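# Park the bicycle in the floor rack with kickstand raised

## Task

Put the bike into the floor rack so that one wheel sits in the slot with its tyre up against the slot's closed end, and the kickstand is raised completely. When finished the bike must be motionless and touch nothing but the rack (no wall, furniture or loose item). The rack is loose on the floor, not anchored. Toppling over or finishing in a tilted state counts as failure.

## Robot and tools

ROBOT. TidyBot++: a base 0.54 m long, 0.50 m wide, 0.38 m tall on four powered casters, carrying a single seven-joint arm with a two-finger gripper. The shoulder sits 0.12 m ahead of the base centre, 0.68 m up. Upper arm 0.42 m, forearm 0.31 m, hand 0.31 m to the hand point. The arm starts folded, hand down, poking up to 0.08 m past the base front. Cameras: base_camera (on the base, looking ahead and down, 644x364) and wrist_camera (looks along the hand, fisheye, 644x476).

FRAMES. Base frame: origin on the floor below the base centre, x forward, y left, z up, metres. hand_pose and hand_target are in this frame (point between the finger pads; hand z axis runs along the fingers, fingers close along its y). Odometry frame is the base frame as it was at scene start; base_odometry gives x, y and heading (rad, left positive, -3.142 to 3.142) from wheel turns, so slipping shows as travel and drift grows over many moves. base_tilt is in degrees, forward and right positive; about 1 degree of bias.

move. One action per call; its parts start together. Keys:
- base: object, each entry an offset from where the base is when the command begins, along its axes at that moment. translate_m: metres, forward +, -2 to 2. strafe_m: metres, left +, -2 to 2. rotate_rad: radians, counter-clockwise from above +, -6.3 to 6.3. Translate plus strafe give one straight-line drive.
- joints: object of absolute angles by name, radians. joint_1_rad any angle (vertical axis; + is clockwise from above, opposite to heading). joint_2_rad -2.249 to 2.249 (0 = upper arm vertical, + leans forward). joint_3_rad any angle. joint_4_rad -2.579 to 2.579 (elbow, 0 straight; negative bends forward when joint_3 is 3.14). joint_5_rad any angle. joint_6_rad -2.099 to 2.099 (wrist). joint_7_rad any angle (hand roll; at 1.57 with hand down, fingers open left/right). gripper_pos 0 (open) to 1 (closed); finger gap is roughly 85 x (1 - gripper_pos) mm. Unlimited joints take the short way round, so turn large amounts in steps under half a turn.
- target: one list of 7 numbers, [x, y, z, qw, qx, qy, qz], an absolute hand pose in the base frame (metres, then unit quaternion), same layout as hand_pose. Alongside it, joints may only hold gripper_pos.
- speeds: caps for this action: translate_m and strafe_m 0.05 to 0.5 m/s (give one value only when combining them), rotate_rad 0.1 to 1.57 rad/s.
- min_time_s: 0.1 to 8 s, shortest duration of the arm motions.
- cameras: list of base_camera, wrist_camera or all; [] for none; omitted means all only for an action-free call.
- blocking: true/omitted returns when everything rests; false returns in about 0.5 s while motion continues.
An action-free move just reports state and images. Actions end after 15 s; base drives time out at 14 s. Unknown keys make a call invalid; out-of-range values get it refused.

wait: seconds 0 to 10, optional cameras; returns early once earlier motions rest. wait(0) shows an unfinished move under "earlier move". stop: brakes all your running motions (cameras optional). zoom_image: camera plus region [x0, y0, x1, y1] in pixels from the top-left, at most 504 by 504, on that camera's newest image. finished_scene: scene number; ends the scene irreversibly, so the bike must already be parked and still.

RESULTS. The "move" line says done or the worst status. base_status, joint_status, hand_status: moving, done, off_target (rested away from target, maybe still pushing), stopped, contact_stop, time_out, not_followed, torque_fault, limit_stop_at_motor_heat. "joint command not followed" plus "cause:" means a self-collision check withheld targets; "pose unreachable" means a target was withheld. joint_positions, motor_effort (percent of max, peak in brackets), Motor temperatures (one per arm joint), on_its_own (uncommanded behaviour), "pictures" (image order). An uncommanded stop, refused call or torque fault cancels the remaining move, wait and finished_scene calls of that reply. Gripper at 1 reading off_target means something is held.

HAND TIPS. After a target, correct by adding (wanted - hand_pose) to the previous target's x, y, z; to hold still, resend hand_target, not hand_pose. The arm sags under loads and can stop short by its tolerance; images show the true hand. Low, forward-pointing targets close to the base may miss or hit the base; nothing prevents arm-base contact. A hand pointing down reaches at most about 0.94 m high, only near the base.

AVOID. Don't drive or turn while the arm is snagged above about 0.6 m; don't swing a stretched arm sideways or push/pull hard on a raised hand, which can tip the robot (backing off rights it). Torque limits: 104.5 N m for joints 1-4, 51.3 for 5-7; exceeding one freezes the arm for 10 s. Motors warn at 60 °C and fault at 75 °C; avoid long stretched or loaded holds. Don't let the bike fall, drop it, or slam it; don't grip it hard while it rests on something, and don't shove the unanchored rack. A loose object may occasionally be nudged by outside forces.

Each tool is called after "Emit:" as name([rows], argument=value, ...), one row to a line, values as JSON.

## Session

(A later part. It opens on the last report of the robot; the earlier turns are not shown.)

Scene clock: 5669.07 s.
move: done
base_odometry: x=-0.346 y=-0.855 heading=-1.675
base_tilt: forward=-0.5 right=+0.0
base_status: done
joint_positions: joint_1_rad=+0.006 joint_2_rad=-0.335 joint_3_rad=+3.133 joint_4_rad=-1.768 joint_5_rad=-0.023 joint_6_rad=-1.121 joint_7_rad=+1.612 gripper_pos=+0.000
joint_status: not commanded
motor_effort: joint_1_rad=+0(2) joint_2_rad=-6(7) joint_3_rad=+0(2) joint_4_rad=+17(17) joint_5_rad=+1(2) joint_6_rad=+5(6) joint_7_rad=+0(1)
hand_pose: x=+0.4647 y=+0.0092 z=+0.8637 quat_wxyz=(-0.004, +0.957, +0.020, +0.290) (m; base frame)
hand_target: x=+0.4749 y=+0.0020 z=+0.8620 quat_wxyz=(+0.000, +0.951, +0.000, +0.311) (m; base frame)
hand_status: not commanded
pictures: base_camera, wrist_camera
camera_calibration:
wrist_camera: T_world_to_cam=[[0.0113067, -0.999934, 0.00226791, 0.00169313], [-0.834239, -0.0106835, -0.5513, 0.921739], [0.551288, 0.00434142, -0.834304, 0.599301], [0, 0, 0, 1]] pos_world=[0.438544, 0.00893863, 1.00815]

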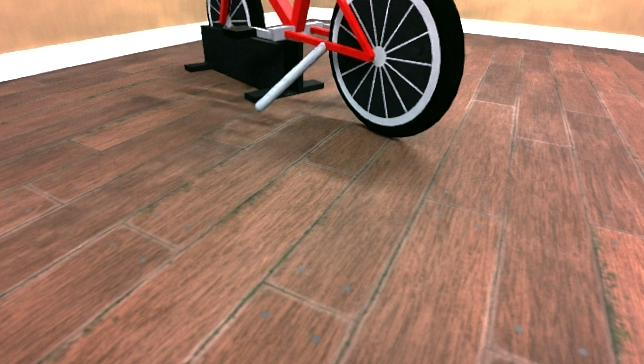

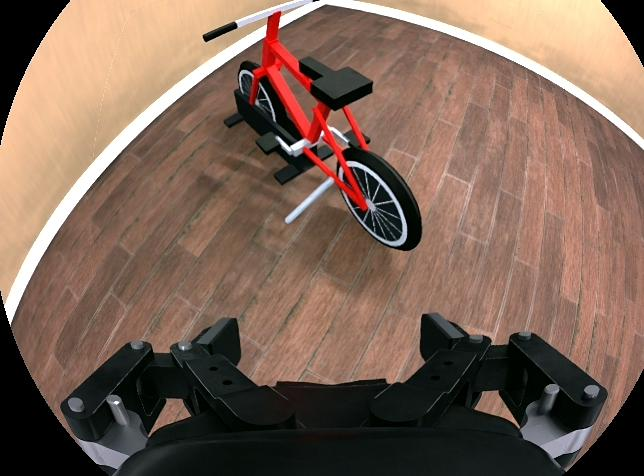

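Emit:
zoom_image(camera="base_camera", region=[180, 0, 480, 150])

Emit:
zoom_image(camera="wrist_camera", region=[200, 50, 440, 260])

Scaled by 1.680.

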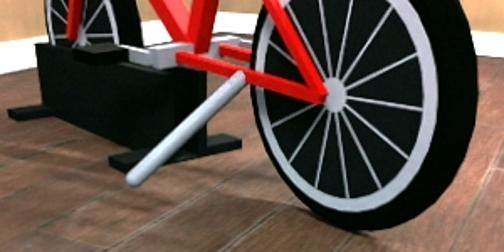

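Scaled by 2.100.

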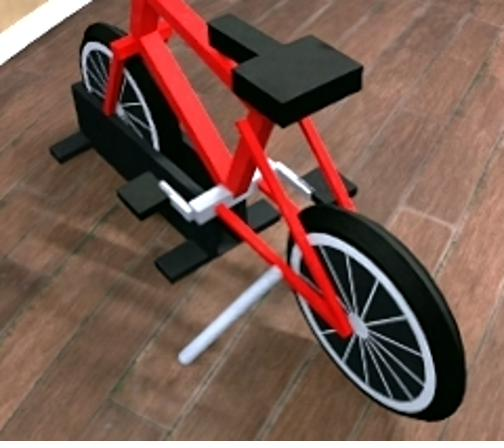

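Emit:
move(base={"translate_m": 0.71, "strafe_m": 0.552}, speeds={"translate_m": 0.25})

Emit:
move(base={"rotate_rad": -0.871}, speeds={"rotate_rad": 0.4}, cameras=["wrist_camera", "base_camera"])

Scene clock: 5723.17 s.
move: done
base_odometry: x=+0.130 y=-1.618 heading=-1.675
base_tilt: forward=-0.5 right=+0.0
base_status: done
joint_positions: joint_1_rad=+0.006 joint_2_rad=-0.337 joint_3_rad=+3.133 joint_4_rad=-1.768 joint_5_rad=-0.023 joint_6_rad=-1.120 joint_7_rad=+1.612 gripper_pos=+0.000
joint_status: not commanded
motor_effort: joint_1_rad=+0(1) joint_2_rad=-6(9) joint_3_rad=+0(1) joint_4_rad=+16(17) joint_5_rad=+1(2) joint_6_rad=+5(6) joint_7_rad=+0(1)
hand_pose: x=+0.4645 y=+0.0093 z=+0.8642 quat_wxyz=(-0.004, +0.956, +0.020, +0.291) (m; base frame)
hand_target: x=+0.4749 y=+0.0020 z=+0.8620 quat_wxyz=(+0.000, +0.951, +0.000, +0.311) (m; base frame)
hand_status: not commanded
pictures: none

Scene clock: 5725.93 s.
move: done
base_odometry: x=+0.130 y=-1.618 heading=-2.546
base_tilt: forward=-0.5 right=+0.0
base_status: done
joint_positions: joint_1_rad=+0.005 joint_2_rad=-0.337 joint_3_rad=+3.133 joint_4_rad=-1.768 joint_5_rad=-0.023 joint_6_rad=-1.120 joint_7_rad=+1.612 gripper_pos=+0.000
joint_status: not commanded
motor_effort: joint_1_rad=-1(2) joint_2_rad=-6(7) joint_3_rad=+0(1) joint_4_rad=+16(17) joint_5_rad=+1(2) joint_6_rad=+5(6) joint_7_rad=+0(1)
hand_pose: x=+0.4645 y=+0.0094 z=+0.8642 quat_wxyz=(-0.004, +0.956, +0.020, +0.291) (m; base frame)
hand_target: x=+0.4749 y=+0.0020 z=+0.8620 quat_wxyz=(+0.000, +0.951, +0.000, +0.311) (m; base frame)
hand_status: not commanded
pictures: base_camera, wrist_camera
camera_calibration:
wrist_camera: T_world_to_cam=[[0.0120225, -0.999925, 0.00228379, 0.00156954], [-0.833161, -0.0112803, -0.552915, 0.922764], [0.5529, 0.00474468, -0.833234, 0.598208], [0, 0, 0, 1]] pos_world=[0.438043, 0.00914017, 1.00865]

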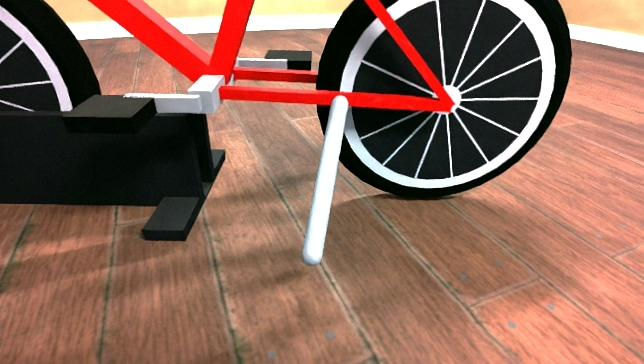

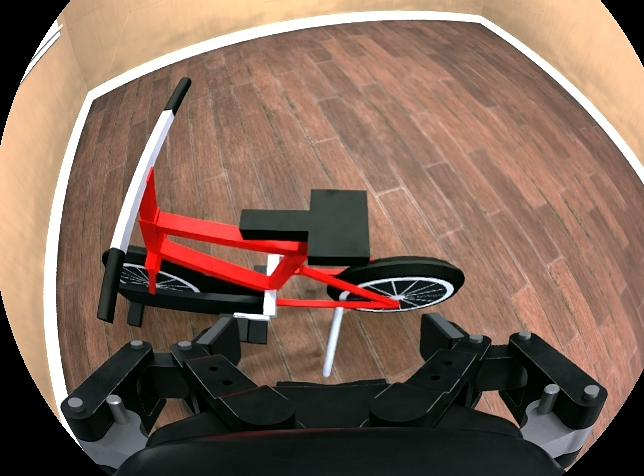

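Emit:
move(base={"translate_m": -0.15, "strafe_m": 0.07}, speeds={"translate_m": 0.15}, joints={"gripper_pos": 1.0})

Emit:
move(joints={"joint_1_rad": 0.0, "joint_2_rad": 0.5, "joint_3_rad": 3.14, "joint_4_rad": -1.87, "joint_5_rad": 0.0, "joint_6_rad": -0.1, "joint_7_rad": 1.57}, min_time_s=4, cameras=["wrist_camera", "base_camera"])

Scene clock: 5813.23 s.
move: done
base_odometry: x=+0.293 y=-1.592 heading=-2.546
base_tilt: forward=-0.5 right=+0.0
base_status: done
joint_positions: joint_1_rad=+0.005 joint_2_rad=-0.338 joint_3_rad=+3.133 joint_4_rad=-1.768 joint_5_rad=-0.023 joint_6_rad=-1.119 joint_7_rad=+1.612 gripper_pos=+0.999
joint_status: all done
motor_effort: joint_1_rad=+0(1) joint_2_rad=-6(10) joint_3_rad=+0(1) joint_4_rad=+16(17) joint_5_rad=+1(1) joint_6_rad=+5(6) joint_7_rad=+0(1)
hand_pose: x=+0.4644 y=+0.0094 z=+0.8647 quat_wxyz=(-0.004, +0.956, +0.020, +0.292) (m; base frame)
hand_target: x=+0.4749 y=+0.0020 z=+0.8620 quat_wxyz=(+0.000, +0.951, +0.000, +0.311) (m; base frame)
hand_status: not commanded
pictures: none

Scene clock: 5817.87 s.
move: done
base_odometry: x=+0.293 y=-1.592 heading=-2.546
base_tilt: forward=-0.5 right=+0.0
base_status: not commanded
joint_positions: joint_1_rad=+0.005 joint_2_rad=+0.465 joint_3_rad=+3.133 joint_4_rad=-1.839 joint_5_rad=-0.023 joint_6_rad=-0.178 joint_7_rad=+1.612 gripper_pos=+0.999
joint_status: all done
motor_effort: joint_1_rad=-1(2) joint_2_rad=-28(31) joint_3_rad=-1(1) joint_4_rad=+13(18) joint_5_rad=+1(2) joint_6_rad=+6(7) joint_7_rad=+0(1)
hand_pose: x=+0.7322 y=+0.0046 z=+0.6020 quat_wxyz=(-0.001, +0.946, +0.010, +0.324) (m; base frame)
hand_target: x=+0.7336 y=+0.0023 z=+0.5820 quat_wxyz=(-0.001, +0.944, +0.000, +0.330) (m; base frame)
hand_status: not commanded
pictures: base_camera, wrist_camera
camera_calibration:
wrist_camera: T_world_to_cam=[[-0.00845653, -0.999963, 0.00139451, 0.00974187], [-0.792668, 0.0058533, -0.609626, 1.00521], [0.609595, -0.0062607, -0.792688, 0.165909], [0, 0, 0, 1]] pos_world=[0.695745, 0.0048964, 0.744305]

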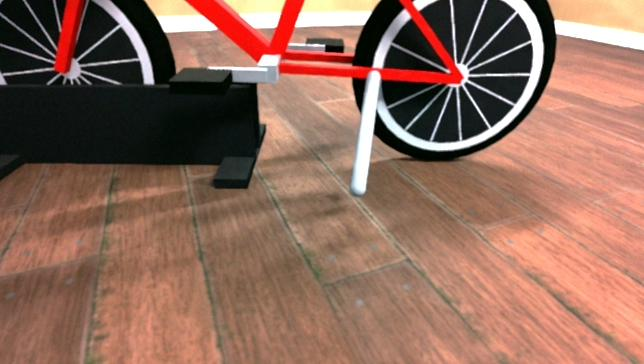

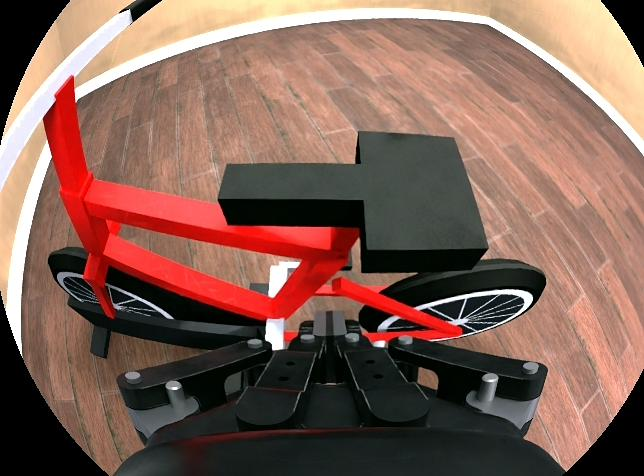

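Emit:
move(joints={"joint_1_rad": 0.0, "joint_2_rad": 1.336, "joint_3_rad": 3.14, "joint_4_rad": -1.894, "joint_5_rad": 0.0, "joint_6_rad": 0.874, "joint_7_rad": 1.57}, min_time_s=4, cameras=["wrist_camera", "base_camera"])

Scene clock: 5833.87 s.
move: done
base_odometry: x=+0.293 y=-1.592 heading=-2.546
base_tilt: forward=-0.5 right=+0.0
base_status: not commanded
joint_positions: joint_1_rad=+0.005 joint_2_rad=+1.294 joint_3_rad=+3.133 joint_4_rad=-1.871 joint_5_rad=-0.023 joint_6_rad=+0.795 joint_7_rad=+1.612 gripper_pos=+0.999
joint_status: all done
motor_effort: joint_1_rad=+0(2) joint_2_rad=-35(37) joint_3_rad=-1(1) joint_4_rad=+2(14) joint_5_rad=+1(2) joint_6_rad=+6(7) joint_7_rad=+1(1)
hand_pose: x=+0.7337 y=-0.0018 z=+0.2597 quat_wxyz=(+0.009, +0.926, +0.006, +0.376) (m; base frame)
hand_target: x=+0.7206 y=+0.0023 z=+0.2465 quat_wxyz=(-0.001, +0.924, +0.000, +0.383) (m; base frame)
hand_status: not commanded
pictures: base_camera, wrist_camera
camera_calibration:
wrist_camera: T_world_to_cam=[[-0.0239147, -0.999606, 0.014692, 0.0117395], [-0.71993, 0.00702328, -0.694011, 0.766326], [0.693634, -0.0271743, -0.719815, -0.187036], [0, 0, 0, 1]] pos_world=[0.681716, 0.0012702, 0.397035]

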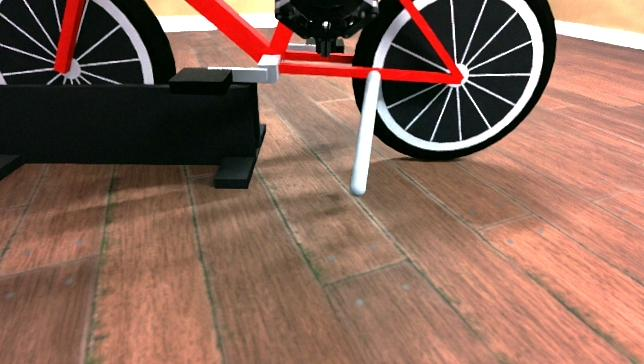

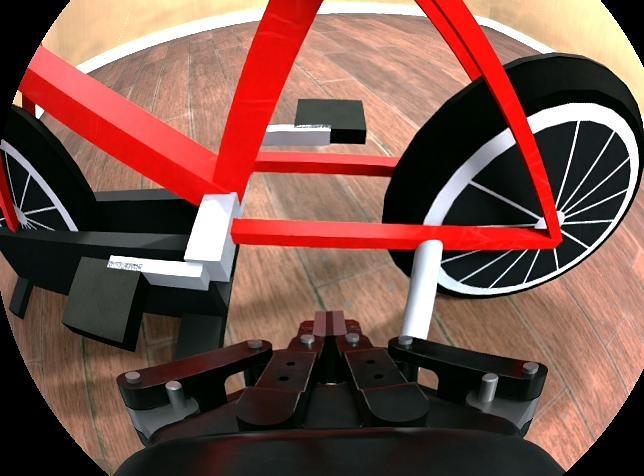

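Emit:
move(joints={"joint_1_rad": 0.0, "joint_2_rad": 1.73, "joint_3_rad": 3.14, "joint_4_rad": -1.59, "joint_5_rad": 0.0, "joint_6_rad": 1.0, "joint_7_rad": 1.57}, min_time_s=4, cameras=["wrist_camera", "base_camera"])

Scene clock: 5859.77 s.
move: done
base_odometry: x=+0.293 y=-1.592 heading=-2.546
base_tilt: forward=-0.5 right=+0.0
base_status: not commanded
joint_positions: joint_1_rad=+0.005 joint_2_rad=+1.684 joint_3_rad=+3.133 joint_4_rad=-1.617 joint_5_rad=-0.023 joint_6_rad=+0.921 joint_7_rad=+1.612 gripper_pos=+0.999
joint_status: all done
motor_effort: joint_1_rad=+0(2) joint_2_rad=-34(35) joint_3_rad=-1(2) joint_4_rad=+1(3) joint_5_rad=+1(2) joint_6_rad=+6(7) joint_7_rad=+0(1)
hand_pose: x=+0.7022 y=-0.0027 z=+0.0990 quat_wxyz=(+0.011, +0.928, +0.005, +0.372) (m; base frame)
hand_target: x=+0.7066 y=+0.0021 z=+0.0937 quat_wxyz=(-0.001, +0.917, -0.001, +0.399) (m; base frame)
hand_status: not commanded
pictures: base_camera, wrist_camera
camera_calibration:
wrist_camera: T_world_to_cam=[[-0.0267889, -0.999489, 0.0174464, 0.0140892], [-0.726935, 0.00749781, -0.686665, 0.636292], [0.686183, -0.0310774, -0.726764, -0.275002], [0, 0, 0, 1]] pos_world=[0.651622, 0.000764817, 0.236812]

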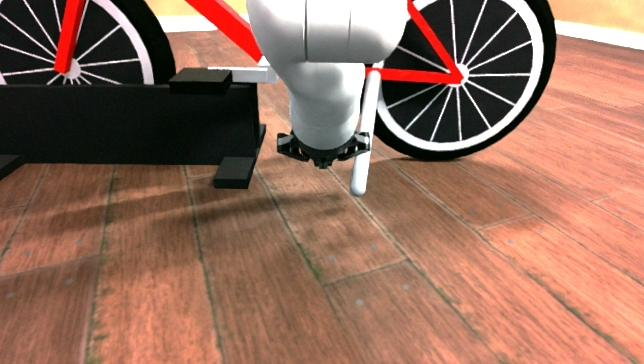

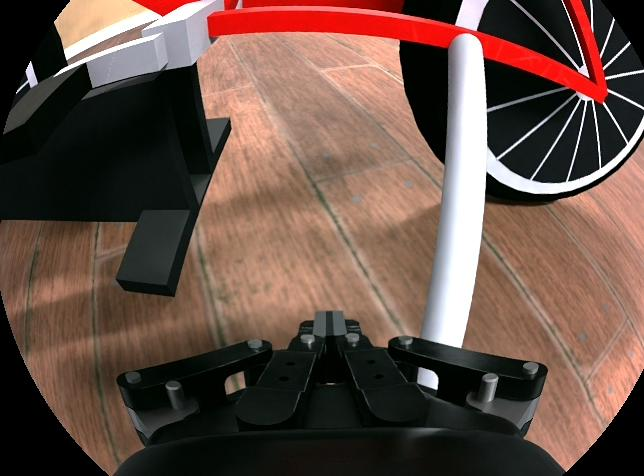

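Emit:
move(joints={"joint_1_rad": 0.0, "joint_2_rad": 1.806, "joint_3_rad": 3.14, "joint_4_rad": -1.522, "joint_5_rad": 0.0, "joint_6_rad": 1.0, "joint_7_rad": 1.57}, min_time_s=3, cameras=["wrist_camera", "base_camera"])

Scene clock: 5881.87 s.
move: done
base_odometry: x=+0.293 y=-1.592 heading=-2.546
base_tilt: forward=-0.5 right=+0.0
base_status: not commanded
joint_positions: joint_1_rad=+0.005 joint_2_rad=+1.757 joint_3_rad=+3.133 joint_4_rad=-1.550 joint_5_rad=-0.023 joint_6_rad=+0.921 joint_7_rad=+1.612 gripper_pos=+0.999
joint_status: all done
motor_effort: joint_1_rad=+0(2) joint_2_rad=-33(34) joint_3_rad=-1(2) joint_4_rad=+0(1) joint_5_rad=+1(2) joint_6_rad=+6(8) joint_7_rad=+0(1)
hand_pose: x=+0.6944 y=-0.0028 z=+0.0676 quat_wxyz=(+0.011, +0.929, +0.005, +0.369) (m; base frame)
hand_target: x=+0.6961 y=+0.0021 z=+0.0610 quat_wxyz=(-0.001, +0.918, -0.001, +0.396) (m; base frame)
hand_status: not commanded
pictures: base_camera, wrist_camera
camera_calibration:
wrist_camera: T_world_to_cam=[[-0.0273205, -0.99947, 0.0176957, 0.0147346], [-0.730846, 0.00789403, -0.682497, 0.611505], [0.681996, -0.031579, -0.730674, -0.289307], [0, 0, 0, 1]] pos_world=[0.644625, 0.000763512, 0.2057]

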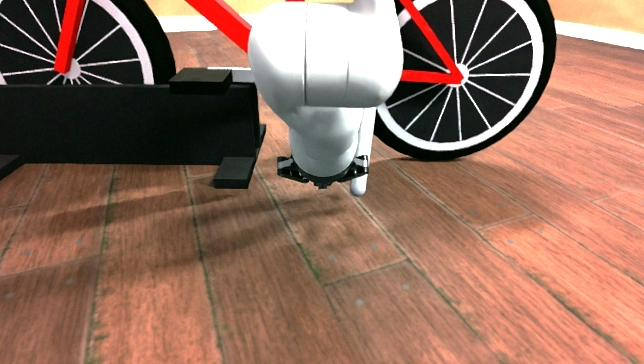

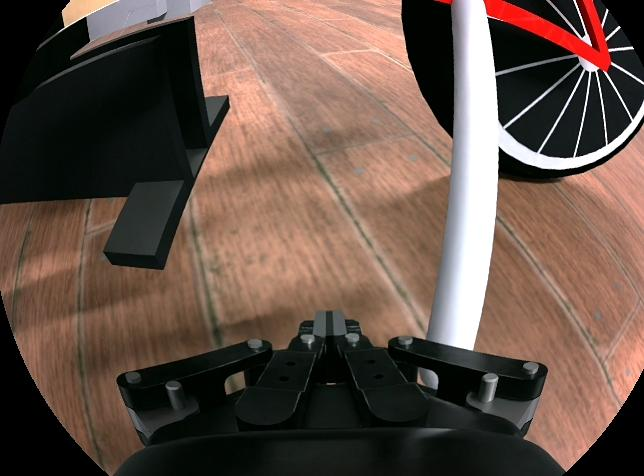

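Emit:
move(base={"strafe_m": -0.03}, speeds={"strafe_m": 0.05}, cameras=["wrist_camera"])

Scene clock: 5896.43 s.
move: done
base_odometry: x=+0.276 y=-1.567 heading=-2.546
base_tilt: forward=-0.5 right=+0.0
base_status: done
joint_positions: joint_1_rad=+0.000 joint_2_rad=+1.757 joint_3_rad=+3.133 joint_4_rad=-1.549 joint_5_rad=-0.018 joint_6_rad=+0.922 joint_7_rad=+1.612 gripper_pos=+0.999
joint_status: not commanded
motor_effort: joint_1_rad=+0(2) joint_2_rad=-34(34) joint_3_rad=-1(2) joint_4_rad=+1(1) joint_5_rad=+1(2) joint_6_rad=+6(7) joint_7_rad=+0(1)
hand_pose: x=+0.6947 y=+0.0011 z=+0.0676 quat_wxyz=(+0.009, +0.929, +0.009, +0.370) (m; base frame)
hand_target: x=+0.6961 y=+0.0021 z=+0.0610 quat_wxyz=(-0.001, +0.918, -0.001, +0.396) (m; base frame)
hand_status: not commanded
pictures: wrist_camera
camera_calibration:
wrist_camera: T_world_to_cam=[[-0.0179629, -0.999698, 0.0167954, 0.012208], [-0.730132, 0.0016394, -0.683304, 0.611281], [0.68307, -0.024537, -0.72994, -0.290138], [0, 0, 0, 1]] pos_world=[0.64472, 0.00408307, 0.205703]

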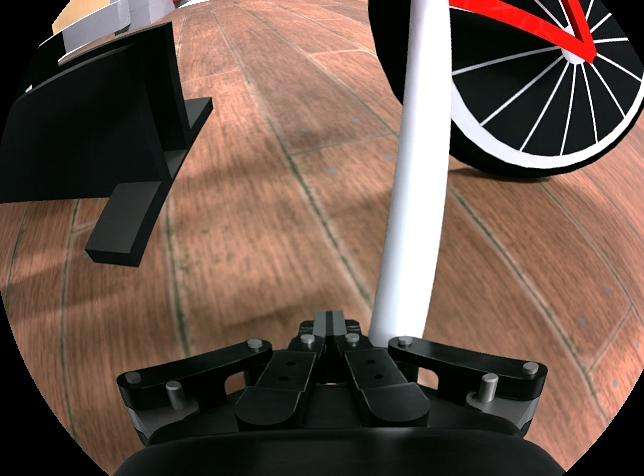

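Emit:
move(base={"strafe_m": -0.012}, speeds={"strafe_m": 0.05}, cameras=["wrist_camera"])

Scene clock: 5902.23 s.
move: done
base_odometry: x=+0.270 y=-1.557 heading=-2.547
base_tilt: forward=-0.5 right=+0.0
base_status: done
joint_positions: joint_1_rad=-0.014 joint_2_rad=+1.758 joint_3_rad=+3.131 joint_4_rad=-1.549 joint_5_rad=-0.010 joint_6_rad=+0.923 joint_7_rad=+1.612 gripper_pos=+0.999
joint_status: not commanded
motor_effort: joint_1_rad=+2(4) joint_2_rad=-33(34) joint_3_rad=+1(3) joint_4_rad=+1(2) joint_5_rad=-1(3) joint_6_rad=+6(7) joint_7_rad=+0(1)
hand_pose: x=+0.6946 y=+0.0120 z=+0.0675 quat_wxyz=(+0.003, +0.929, +0.018, +0.370) (m; base frame)
hand_target: x=+0.6961 y=+0.0021 z=+0.0610 quat_wxyz=(-0.001, +0.918, -0.001, +0.396) (m; base frame)
hand_status: not commanded
pictures: wrist_camera
camera_calibration:
wrist_camera: T_world_to_cam=[[0.00348065, -0.999905, 0.0133355, 0.0084406], [-0.729874, -0.0116561, -0.683482, 0.611094], [0.683572, -0.00735428, -0.729846, -0.29041], [0, 0, 0, 1]] pos_world=[0.644509, 0.013427, 0.205605]

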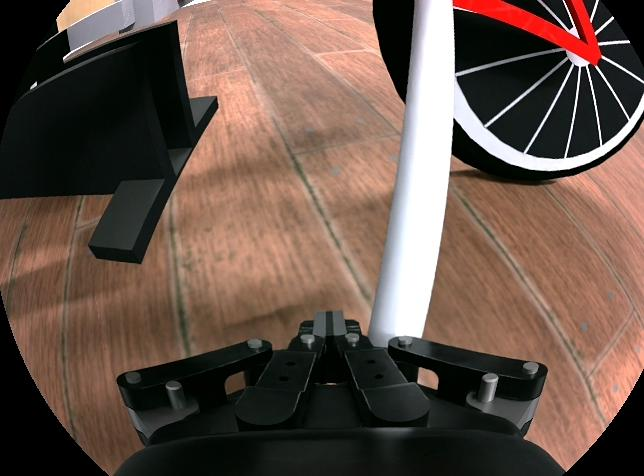

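Emit:
move(base={"strafe_m": -0.015}, speeds={"strafe_m": 0.05}, cameras=["wrist_camera", "base_camera"])

Scene clock: 5909.00 s.
move: done
base_odometry: x=+0.261 y=-1.544 heading=-2.547
base_tilt: forward=-0.5 right=+0.0
base_status: done
joint_positions: joint_1_rad=-0.027 joint_2_rad=+1.758 joint_3_rad=+3.123 joint_4_rad=-1.549 joint_5_rad=+0.000 joint_6_rad=+0.923 joint_7_rad=+1.611 gripper_pos=+0.999
joint_status: not commanded
motor_effort: joint_1_rad=+4(7) joint_2_rad=-33(34) joint_3_rad=+3(5) joint_4_rad=+1(1) joint_5_rad=-3(5) joint_6_rad=+6(7) joint_7_rad=+1(1)
hand_pose: x=+0.6942 y=+0.0263 z=+0.0677 quat_wxyz=(-0.006, +0.929, +0.026, +0.370) (m; base frame)
hand_target: x=+0.6961 y=+0.0021 z=+0.0610 quat_wxyz=(-0.001, +0.918, -0.001, +0.396) (m; base frame)
hand_status: not commanded
pictures: base_camera, wrist_camera
camera_calibration:
wrist_camera: T_world_to_cam=[[0.0250241, -0.999681, 0.00330725, 0.00845907], [-0.729377, -0.0205201, -0.683804, 0.611115], [0.683654, 0.0146994, -0.729658, -0.290608], [0, 0, 0, 1]] pos_world=[0.644197, 0.0252683, 0.205811]

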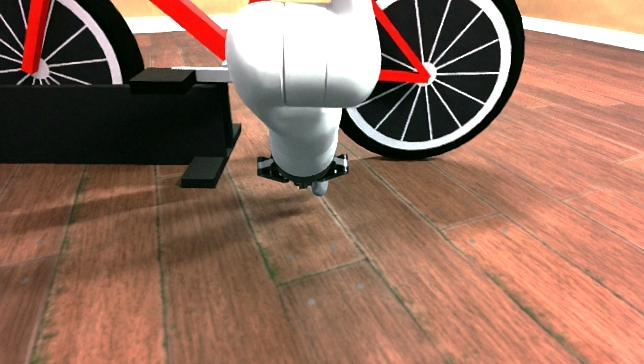

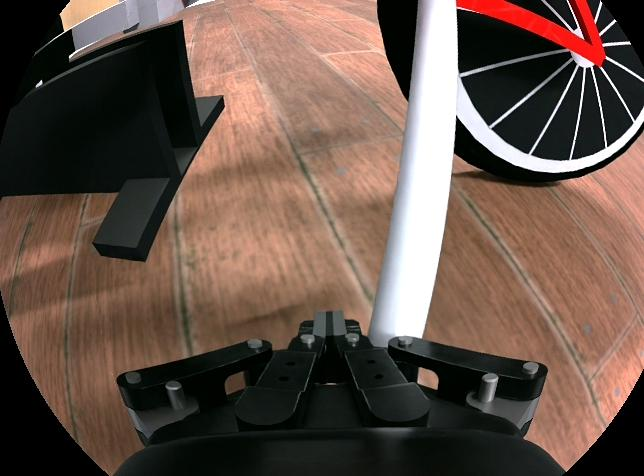

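Emit:
move(base={"strafe_m": -0.015}, speeds={"strafe_m": 0.05}, cameras=["wrist_camera"])

Emit:
move(base={"strafe_m": -0.015}, speeds={"strafe_m": 0.05}, cameras=["wrist_camera"])

Scene clock: 5918.97 s.
move: done
base_odometry: x=+0.253 y=-1.532 heading=-2.547
base_tilt: forward=-0.5 right=+0.0
base_status: done
joint_positions: joint_1_rad=-0.039 joint_2_rad=+1.758 joint_3_rad=+3.113 joint_4_rad=-1.549 joint_5_rad=+0.010 joint_6_rad=+0.924 joint_7_rad=+1.611 gripper_pos=+0.999
joint_status: not commanded
motor_effort: joint_1_rad=+7(9) joint_2_rad=-33(34) joint_3_rad=+5(6) joint_4_rad=+0(1) joint_5_rad=-5(6) joint_6_rad=+6(7) joint_7_rad=+0(1)
hand_pose: x=+0.6938 y=+0.0402 z=+0.0680 quat_wxyz=(-0.014, +0.928, +0.034, +0.370) (m; base frame)
hand_target: x=+0.6961 y=+0.0021 z=+0.0610 quat_wxyz=(-0.001, +0.918, -0.001, +0.396) (m; base frame)
hand_status: not commanded
pictures: wrist_camera
camera_calibration:
wrist_camera: T_world_to_cam=[[0.0446283, -0.998974, -0.00767267, 0.00942129], [-0.728605, -0.0272933, -0.684391, 0.610988], [0.683479, 0.0361335, -0.729075, -0.291065], [0, 0, 0, 1]] pos_world=[0.643685, 0.0366047, 0.206018]

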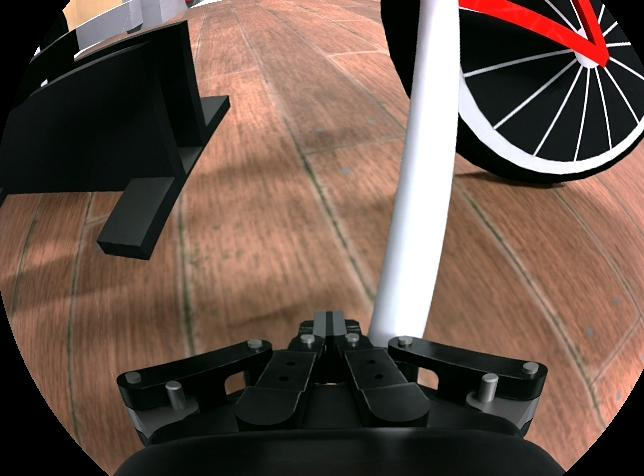

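Scene clock: 5919.77 s.
move: done
base_odometry: x=+0.245 y=-1.519 heading=-2.547
base_tilt: forward=-0.5 right=+0.0
base_status: done
joint_positions: joint_1_rad=-0.046 joint_2_rad=+1.760 joint_3_rad=+3.109 joint_4_rad=-1.548 joint_5_rad=+0.012 joint_6_rad=+0.924 joint_7_rad=+1.611 gripper_pos=+0.999
joint_status: not commanded
motor_effort: joint_1_rad=+8(10) joint_2_rad=-33(34) joint_3_rad=+6(7) joint_4_rad=+3(3) joint_5_rad=-5(7) joint_6_rad=+6(7) joint_7_rad=+0(1)
hand_pose: x=+0.6924 y=+0.0470 z=+0.0671 quat_wxyz=(-0.018, +0.928, +0.037, +0.370) (m; base frame)
hand_target: x=+0.6961 y=+0.0021 z=+0.0610 quat_wxyz=(-0.001, +0.918, -0.001, +0.396) (m; base frame)
hand_status: not commanded
pictures: wrist_camera
camera_calibration:
wrist_camera: T_world_to_cam=[[0.0531469, -0.998513, -0.0120933, 0.0106923], [-0.729219, -0.0305341, -0.683599, 0.610023], [0.682213, 0.0451498, -0.729758, -0.290537], [0, 0, 0, 1]] pos_world=[0.642481, 0.0424207, 0.205118]

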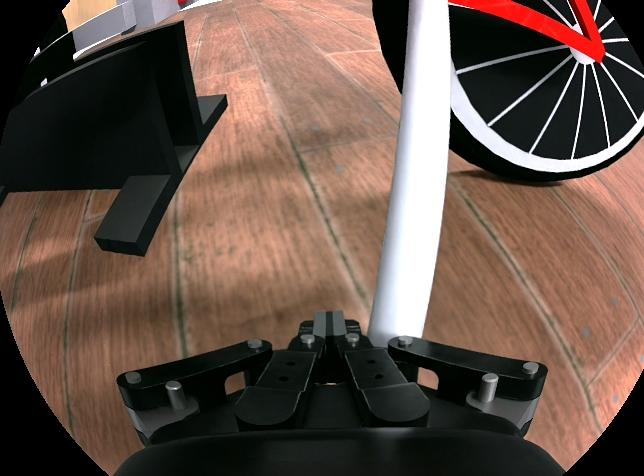

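Emit:
move(base={"strafe_m": -0.015}, speeds={"strafe_m": 0.05}, cameras=["wrist_camera", "base_camera"])

Scene clock: 5933.13 s.
move: done
base_odometry: x=+0.237 y=-1.507 heading=-2.547
base_tilt: forward=-0.5 right=+0.0
base_status: done
joint_positions: joint_1_rad=-0.050 joint_2_rad=+1.762 joint_3_rad=+3.106 joint_4_rad=-1.548 joint_5_rad=+0.013 joint_6_rad=+0.925 joint_7_rad=+1.611 gripper_pos=+0.999
joint_status: not commanded
motor_effort: joint_1_rad=+7(12) joint_2_rad=-33(35) joint_3_rad=+6(7) joint_4_rad=+3(4) joint_5_rad=-5(7) joint_6_rad=+7(7) joint_7_rad=+0(1)
hand_pose: x=+0.6912 y=+0.0506 z=+0.0663 quat_wxyz=(-0.020, +0.928, +0.038, +0.369) (m; base frame)
hand_target: x=+0.6961 y=+0.0021 z=+0.0610 quat_wxyz=(-0.001, +0.918, -0.001, +0.396) (m; base frame)
hand_status: not commanded
pictures: base_camera, wrist_camera
camera_calibration:
wrist_camera: T_world_to_cam=[[0.0566856, -0.998275, -0.0152671, 0.0120069], [-0.729924, -0.0310049, -0.682825, 0.609218], [0.681174, 0.0498502, -0.730423, -0.289907], [0, 0, 0, 1]] pos_world=[0.641479, 0.0453268, 0.204418]

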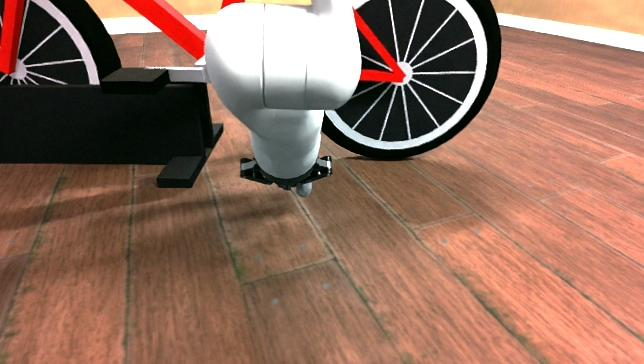

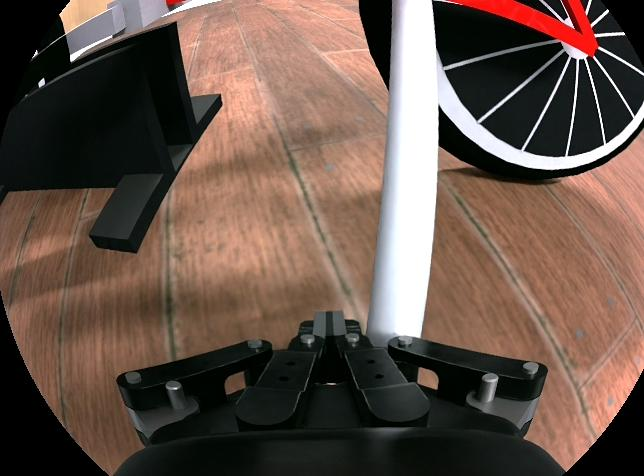

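Emit:
move(base={"strafe_m": -0.03}, speeds={"strafe_m": 0.05}, cameras=["wrist_camera", "base_camera"])

Scene clock: 5941.20 s.
move: done
base_odometry: x=+0.220 y=-1.482 heading=-2.547
base_tilt: forward=-0.5 right=+0.0
base_status: done
joint_positions: joint_1_rad=-0.050 joint_2_rad=+1.763 joint_3_rad=+3.105 joint_4_rad=-1.548 joint_5_rad=+0.013 joint_6_rad=+0.925 joint_7_rad=+1.611 gripper_pos=+0.999
joint_status: not commanded
motor_effort: joint_1_rad=+8(10) joint_2_rad=-33(35) joint_3_rad=+5(7) joint_4_rad=+2(4) joint_5_rad=-5(6) joint_6_rad=+7(7) joint_7_rad=+0(1)
hand_pose: x=+0.6905 y=+0.0514 z=+0.0657 quat_wxyz=(-0.021, +0.929, +0.038, +0.369) (m; base frame)
hand_target: x=+0.6961 y=+0.0021 z=+0.0610 quat_wxyz=(-0.001, +0.918, -0.001, +0.396) (m; base frame)
hand_status: not commanded
pictures: base_camera, wrist_camera
camera_calibration:
wrist_camera: T_world_to_cam=[[0.0571908, -0.998227, -0.016483, 0.0126546], [-0.730694, -0.0306015, -0.682018, 0.60877], [0.680305, 0.0510492, -0.731149, -0.28925], [0, 0, 0, 1]] pos_world=[0.640879, 0.0460274, 0.203916]

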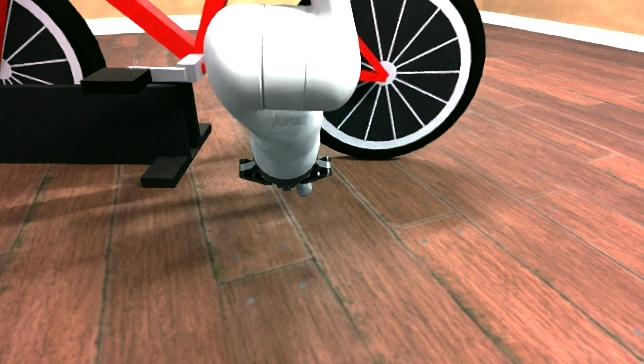

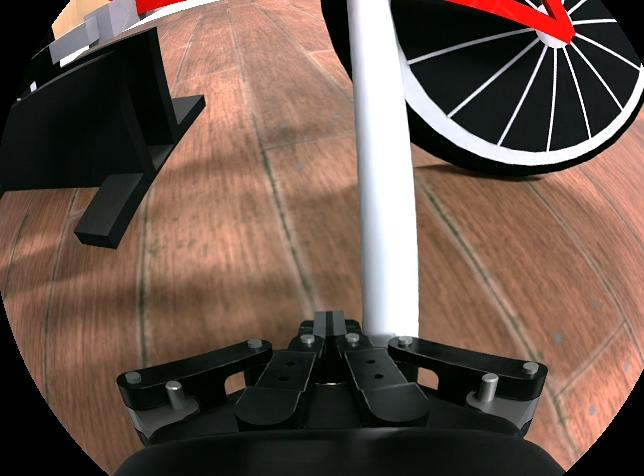

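Emit:
move(base={"strafe_m": -0.03}, speeds={"strafe_m": 0.05}, cameras=["wrist_camera", "base_camera"])

Scene clock: 5950.33 s.
move: done
base_odometry: x=+0.203 y=-1.457 heading=-2.547
base_tilt: forward=-0.4 right=+0.0
base_status: done
joint_positions: joint_1_rad=-0.047 joint_2_rad=+1.763 joint_3_rad=+3.105 joint_4_rad=-1.548 joint_5_rad=+0.014 joint_6_rad=+0.933 joint_7_rad=+1.611 gripper_pos=+0.999
joint_status: not commanded
motor_effort: joint_1_rad=+7(10) joint_2_rad=-31(33) joint_3_rad=+4(7) joint_4_rad=+0(2) joint_5_rad=-4(6) joint_6_rad=+5(6) joint_7_rad=+0(1)
hand_pose: x=+0.6923 y=+0.0498 z=+0.0673 quat_wxyz=(-0.020, +0.927, +0.036, +0.372) (m; base frame)
hand_target: x=+0.6961 y=+0.0021 z=+0.0610 quat_wxyz=(-0.001, +0.918, -0.001, +0.396) (m; base frame)
hand_status: not commanded
pictures: base_camera, wrist_camera
camera_calibration:
wrist_camera: T_world_to_cam=[[0.0541807, -0.998392, -0.0166555, 0.0130991], [-0.725668, -0.0279117, -0.687479, 0.607911], [0.685909, 0.0493344, -0.726013, -0.2934], [0, 0, 0, 1]] pos_world=[0.641678, 0.0445206, 0.205132]

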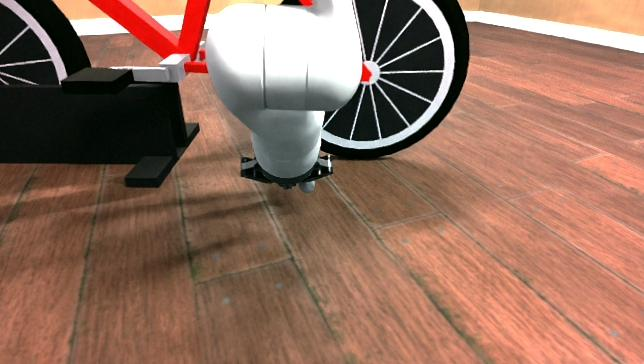

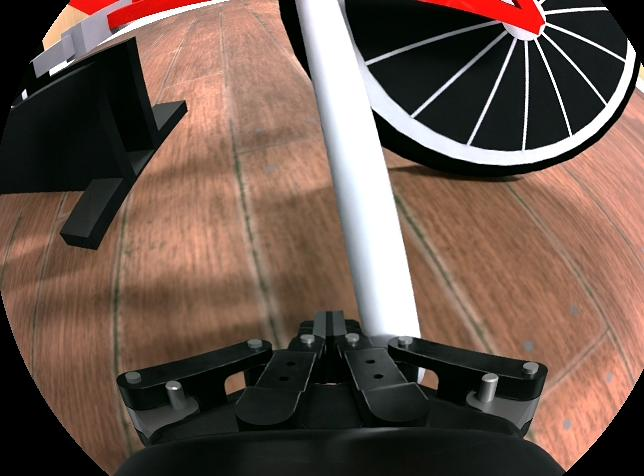

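Emit:
move(base={"strafe_m": -0.03}, speeds={"strafe_m": 0.05}, cameras=["wrist_camera", "base_camera"])

Scene clock: 5976.40 s.
move: done
base_odometry: x=+0.187 y=-1.432 heading=-2.547
base_tilt: forward=-0.5 right=+0.0
base_status: done
joint_positions: joint_1_rad=-0.036 joint_2_rad=+1.763 joint_3_rad=+3.105 joint_4_rad=-1.545 joint_5_rad=+0.014 joint_6_rad=+0.934 joint_7_rad=+1.611 gripper_pos=+0.999
joint_status: not commanded
motor_effort: joint_1_rad=+4(9) joint_2_rad=-32(33) joint_3_rad=+2(6) joint_4_rad=+0(1) joint_5_rad=-2(5) joint_6_rad=+6(6) joint_7_rad=+0(1)
hand_pose: x=+0.6946 y=+0.0433 z=+0.0681 quat_wxyz=(-0.018, +0.927, +0.031, +0.374) (m; base frame)
hand_target: x=+0.6961 y=+0.0021 z=+0.0610 quat_wxyz=(-0.001, +0.918, -0.001, +0.396) (m; base frame)
hand_status: not commanded
pictures: base_camera, wrist_camera
camera_calibration:
wrist_camera: T_world_to_cam=[[0.0427175, -0.99895, -0.0165852, 0.0144829], [-0.723112, -0.0194586, -0.690457, 0.607975], [0.689409, 0.0414876, -0.723183, -0.296439], [0, 0, 0, 1]] pos_world=[0.643383, 0.0385965, 0.205641]

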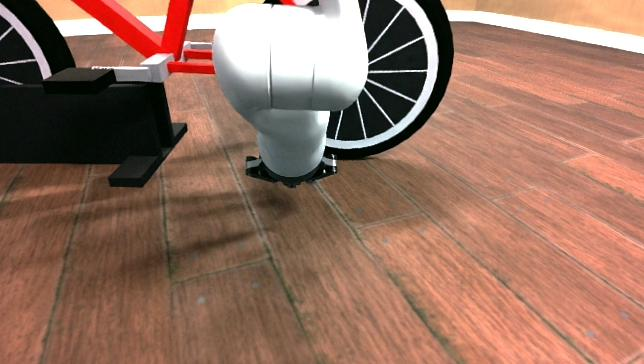

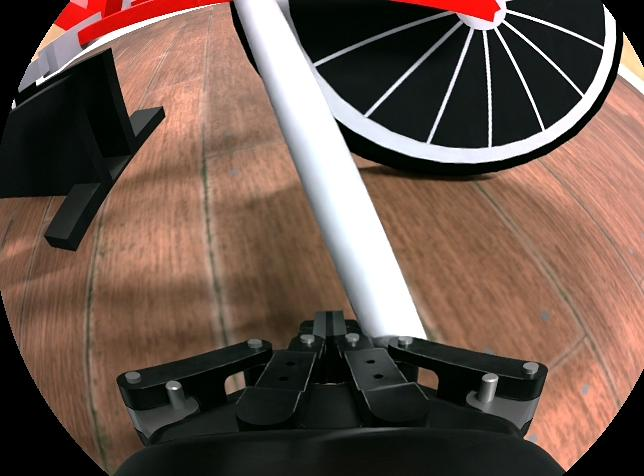

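Emit:
move(base={"strafe_m": -0.02}, speeds={"strafe_m": 0.05}, joints={"joint_1_rad": 0.0, "joint_2_rad": 1.68, "joint_3_rad": 3.14, "joint_4_rad": -1.625, "joint_5_rad": 0.0, "joint_6_rad": 1.0, "joint_7_rad": 1.57}, min_time_s=3, cameras=["wrist_camera", "base_camera"])

Scene clock: 5990.27 s.
move: done
base_odometry: x=+0.175 y=-1.415 heading=-2.547
base_tilt: forward=-0.4 right=+0.0
base_status: done
joint_positions: joint_1_rad=-0.017 joint_2_rad=+1.734 joint_3_rad=+3.115 joint_4_rad=-1.611 joint_5_rad=+0.014 joint_6_rad=+0.934 joint_7_rad=+1.611 gripper_pos=+0.999
joint_status: all done
motor_effort: joint_1_rad=+1(8) joint_2_rad=-36(37) joint_3_rad=+0(4) joint_4_rad=+1(3) joint_5_rad=+0(3) joint_6_rad=+9(10) joint_7_rad=+0(1)
hand_pose: x=+0.6780 y=+0.0279 z=+0.0742 quat_wxyz=(-0.011, +0.934, +0.026, +0.357) (m; base frame)
hand_target: x=+0.7172 y=+0.0022 z=+0.1172 quat_wxyz=(-0.001, +0.914, -0.001, +0.406) (m; base frame)
hand_status: not commanded
pictures: base_camera, wrist_camera
camera_calibration:
wrist_camera: T_world_to_cam=[[0.027774, -0.999587, -0.0074013, 0.00939544], [-0.747769, -0.0158623, -0.66377, 0.614526], [0.663378, 0.02397, -0.7479, -0.259947], [0, 0, 0, 1]] pos_world=[0.631706, 0.0253703, 0.213559]

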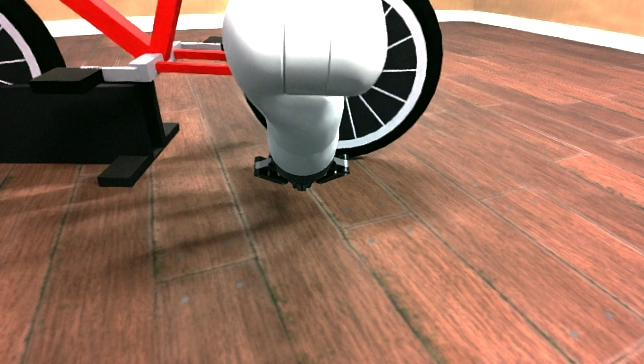

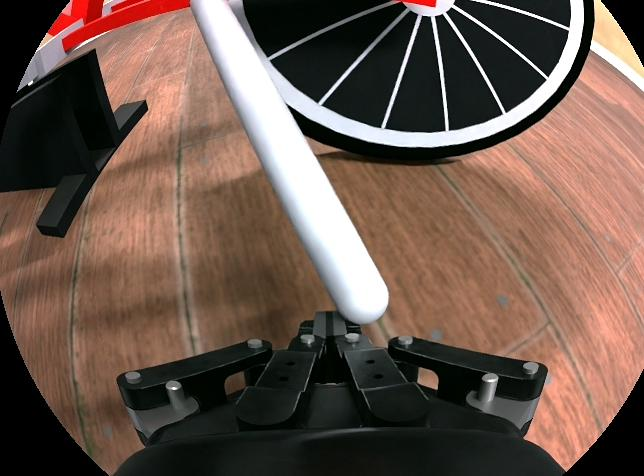

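Emit:
move(base={"strafe_m": 0.03}, speeds={"strafe_m": 0.05}, cameras=["wrist_camera", "base_camera"])

Scene clock: 6039.87 s.
move: done
base_odometry: x=+0.192 y=-1.440 heading=-2.547
base_tilt: forward=-0.4 right=+0.0
base_status: done
joint_positions: joint_1_rad=-0.010 joint_2_rad=+1.733 joint_3_rad=+3.123 joint_4_rad=-1.626 joint_5_rad=+0.014 joint_6_rad=+0.934 joint_7_rad=+1.610 gripper_pos=+0.999
joint_status: not commanded
motor_effort: joint_1_rad=+1(3) joint_2_rad=-40(41) joint_3_rad=+0(2) joint_4_rad=+3(4) joint_5_rad=+0(2) joint_6_rad=+12(12) joint_7_rad=+1(1)
hand_pose: x=+0.6707 y=+0.0200 z=+0.0725 quat_wxyz=(-0.007, +0.936, +0.024, +0.351) (m; base frame)
hand_target: x=+0.7172 y=+0.0022 z=+0.1172 quat_wxyz=(-0.001, +0.914, -0.001, +0.406) (m; base frame)
hand_status: not commanded
pictures: base_camera, wrist_camera
camera_calibration:
wrist_camera: T_world_to_cam=[[0.0218128, -0.999762, -0.000296155, 0.00515715], [-0.75692, -0.016321, -0.653304, 0.613154], [0.653144, 0.0144746, -0.757096, -0.248518], [0, 0, 0, 1]] pos_world=[0.626314, 0.0187604, 0.212426]

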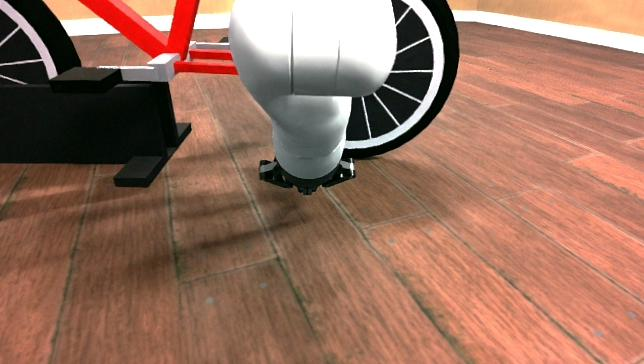

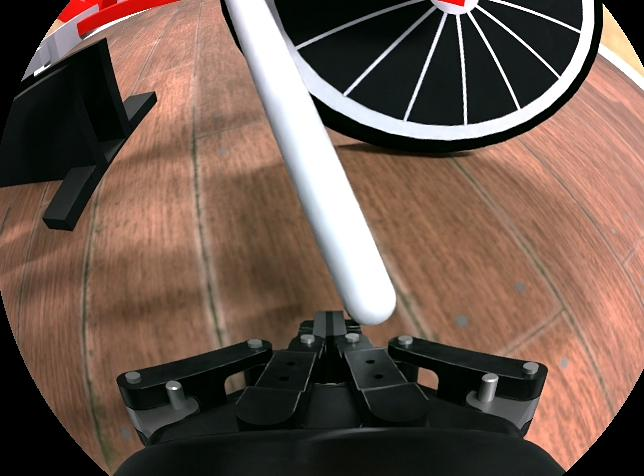

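Emit:
move(base={"strafe_m": 0.03}, speeds={"strafe_m": 0.05})

Emit:
move(joints={"joint_1_rad": 0.0, "joint_2_rad": 2.11, "joint_3_rad": 3.14, "joint_4_rad": -1.25, "joint_5_rad": 0.0, "joint_6_rad": 1.57, "joint_7_rad": 1.57}, min_time_s=4, cameras=["wrist_camera", "base_camera"])

Scene clock: 6104.17 s.
move: done
base_odometry: x=+0.209 y=-1.466 heading=-2.547
base_tilt: forward=-0.4 right=+0.0
base_status: done
joint_positions: joint_1_rad=-0.012 joint_2_rad=+1.733 joint_3_rad=+3.126 joint_4_rad=-1.636 joint_5_rad=+0.014 joint_6_rad=+0.934 joint_7_rad=+1.610 gripper_pos=+0.999
joint_status: not commanded
motor_effort: joint_1_rad=+2(5) joint_2_rad=-43(44) joint_3_rad=+1(2) joint_4_rad=+5(6) joint_5_rad=-1(2) joint_6_rad=+13(14) joint_7_rad=+1(1)
hand_pose: x=+0.6653 y=+0.0194 z=+0.0711 quat_wxyz=(-0.006, +0.938, +0.026, +0.346) (m; base frame)
hand_target: x=+0.7172 y=+0.0022 z=+0.1172 quat_wxyz=(-0.001, +0.914, -0.001, +0.406) (m; base frame)
hand_status: not commanded
pictures: none

Scene clock: 6108.47 s.
move: off_target
base_odometry: x=+0.209 y=-1.466 heading=-2.547
base_tilt: forward=-0.5 right=+0.0
base_status: not commanded
joint_positions: joint_1_rad=-0.015 joint_2_rad=+2.091 joint_3_rad=+3.126 joint_4_rad=-1.311 joint_5_rad=+0.014 joint_6_rad=+1.497 joint_7_rad=+1.610 gripper_pos=+0.999
joint_status: joint_4_rad off_target (ended at -1.311, target -1.250); the others done
motor_effort: joint_1_rad=+5(6) joint_2_rad=-35(44) joint_3_rad=+1(3) joint_4_rad=+5(9) joint_5_rad=-3(4) joint_6_rad=+7(14) joint_7_rad=+0(1)
hand_pose: x=+0.6970 y=+0.0182 z=+0.0670 quat_wxyz=(-0.002, +0.815, +0.019, +0.580) (m; base frame)
hand_target: x=+0.7158 y=+0.0017 z=+0.0912 quat_wxyz=(-0.001, +0.780, -0.001, +0.626) (m; base frame)
hand_status: not commanded
pictures: base_camera, wrist_camera
camera_calibration:
wrist_camera: T_world_to_cam=[[0.0106651, -0.999943, 0.00106488, 0.0104749], [-0.33245, -0.00455019, -0.94311, 0.352819], [0.94306, 0.00970438, -0.33248, -0.500174], [0, 0, 0, 1]] pos_world=[0.588877, 0.0169336, 0.166438]

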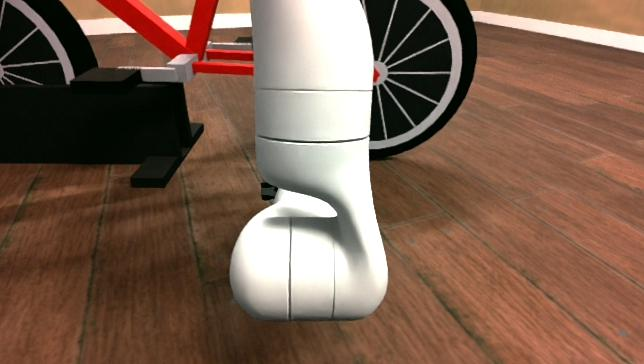

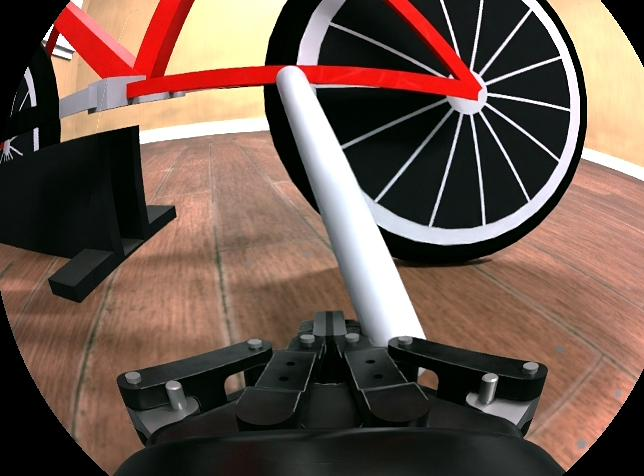

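Emit:
move(base={"strafe_m": -0.03}, speeds={"strafe_m": 0.05}, cameras=["wrist_camera"])

Emit:
move(base={"strafe_m": -0.02}, speeds={"strafe_m": 0.05}, joints={"joint_1_rad": 0.0, "joint_2_rad": 2.0, "joint_3_rad": 3.14, "joint_4_rad": -1.39, "joint_5_rad": 0.0, "joint_6_rad": 1.593, "joint_7_rad": 1.57}, min_time_s=2, cameras=["wrist_camera"])

Scene clock: 6158.70 s.
move: done
base_odometry: x=+0.192 y=-1.441 heading=-2.547
base_tilt: forward=-0.5 right=+0.0
base_status: done
joint_positions: joint_1_rad=-0.019 joint_2_rad=+2.092 joint_3_rad=+3.126 joint_4_rad=-1.292 joint_5_rad=+0.014 joint_6_rad=+1.502 joint_7_rad=+1.610 gripper_pos=+0.999
joint_status: not commanded
motor_effort: joint_1_rad=+3(5) joint_2_rad=-32(35) joint_3_rad=+0(2) joint_4_rad=+3(6) joint_5_rad=-1(4) joint_6_rad=+7(7) joint_7_rad=+0(1)
hand_pose: x=+0.7050 y=+0.0203 z=+0.0723 quat_wxyz=(-0.002, +0.808, +0.020, +0.589) (m; base frame)
hand_target: x=+0.7158 y=+0.0017 z=+0.0912 quat_wxyz=(-0.001, +0.780, -0.001, +0.626) (m; base frame)
hand_status: not commanded
pictures: wrist_camera
camera_calibration:
wrist_camera: T_world_to_cam=[[0.0138309, -0.999904, 0.00109249, 0.0102274], [-0.310304, -0.00533085, -0.950622, 0.345443], [0.950537, 0.012809, -0.310348, -0.512966], [0, 0, 0, 1]] pos_world=[0.594644, 0.0186385, 0.169177]

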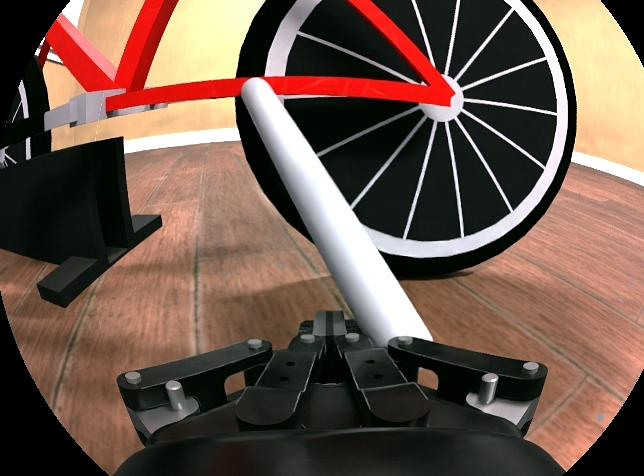

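Scene clock: 6161.00 s.
move: done
base_odometry: x=+0.181 y=-1.424 heading=-2.547
base_tilt: forward=-0.5 right=+0.0
base_status: done
joint_positions: joint_1_rad=-0.019 joint_2_rad=+2.046 joint_3_rad=+3.126 joint_4_rad=-1.373 joint_5_rad=+0.014 joint_6_rad=+1.502 joint_7_rad=+1.610 gripper_pos=+0.999
joint_status: all done
motor_effort: joint_1_rad=+1(5) joint_2_rad=-32(33) joint_3_rad=+0(2) joint_4_rad=+1(2) joint_5_rad=+0(3) joint_6_rad=+10(12) joint_7_rad=+1(1)
hand_pose: x=+0.6996 y=+0.0210 z=+0.0815 quat_wxyz=(-0.003, +0.818, +0.021, +0.575) (m; base frame)
hand_target: x=+0.7277 y=+0.0018 z=+0.1322 quat_wxyz=(-0.001, +0.782, -0.001, +0.623) (m; base frame)
hand_status: not commanded
pictures: wrist_camera
camera_calibration:
wrist_camera: T_world_to_cam=[[0.0155696, -0.999879, 0.000604894, 0.00980092], [-0.343768, -0.00592107, -0.939036, 0.374971], [0.938925, 0.0144125, -0.343819, -0.494118], [0, 0, 0, 1]] pos_world=[0.592691, 0.0191414, 0.182218]

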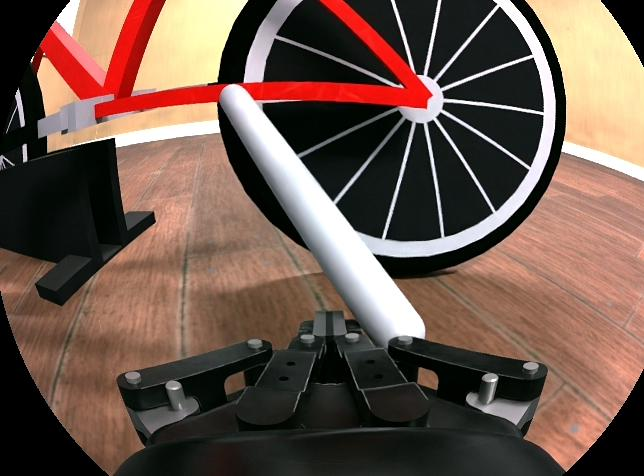

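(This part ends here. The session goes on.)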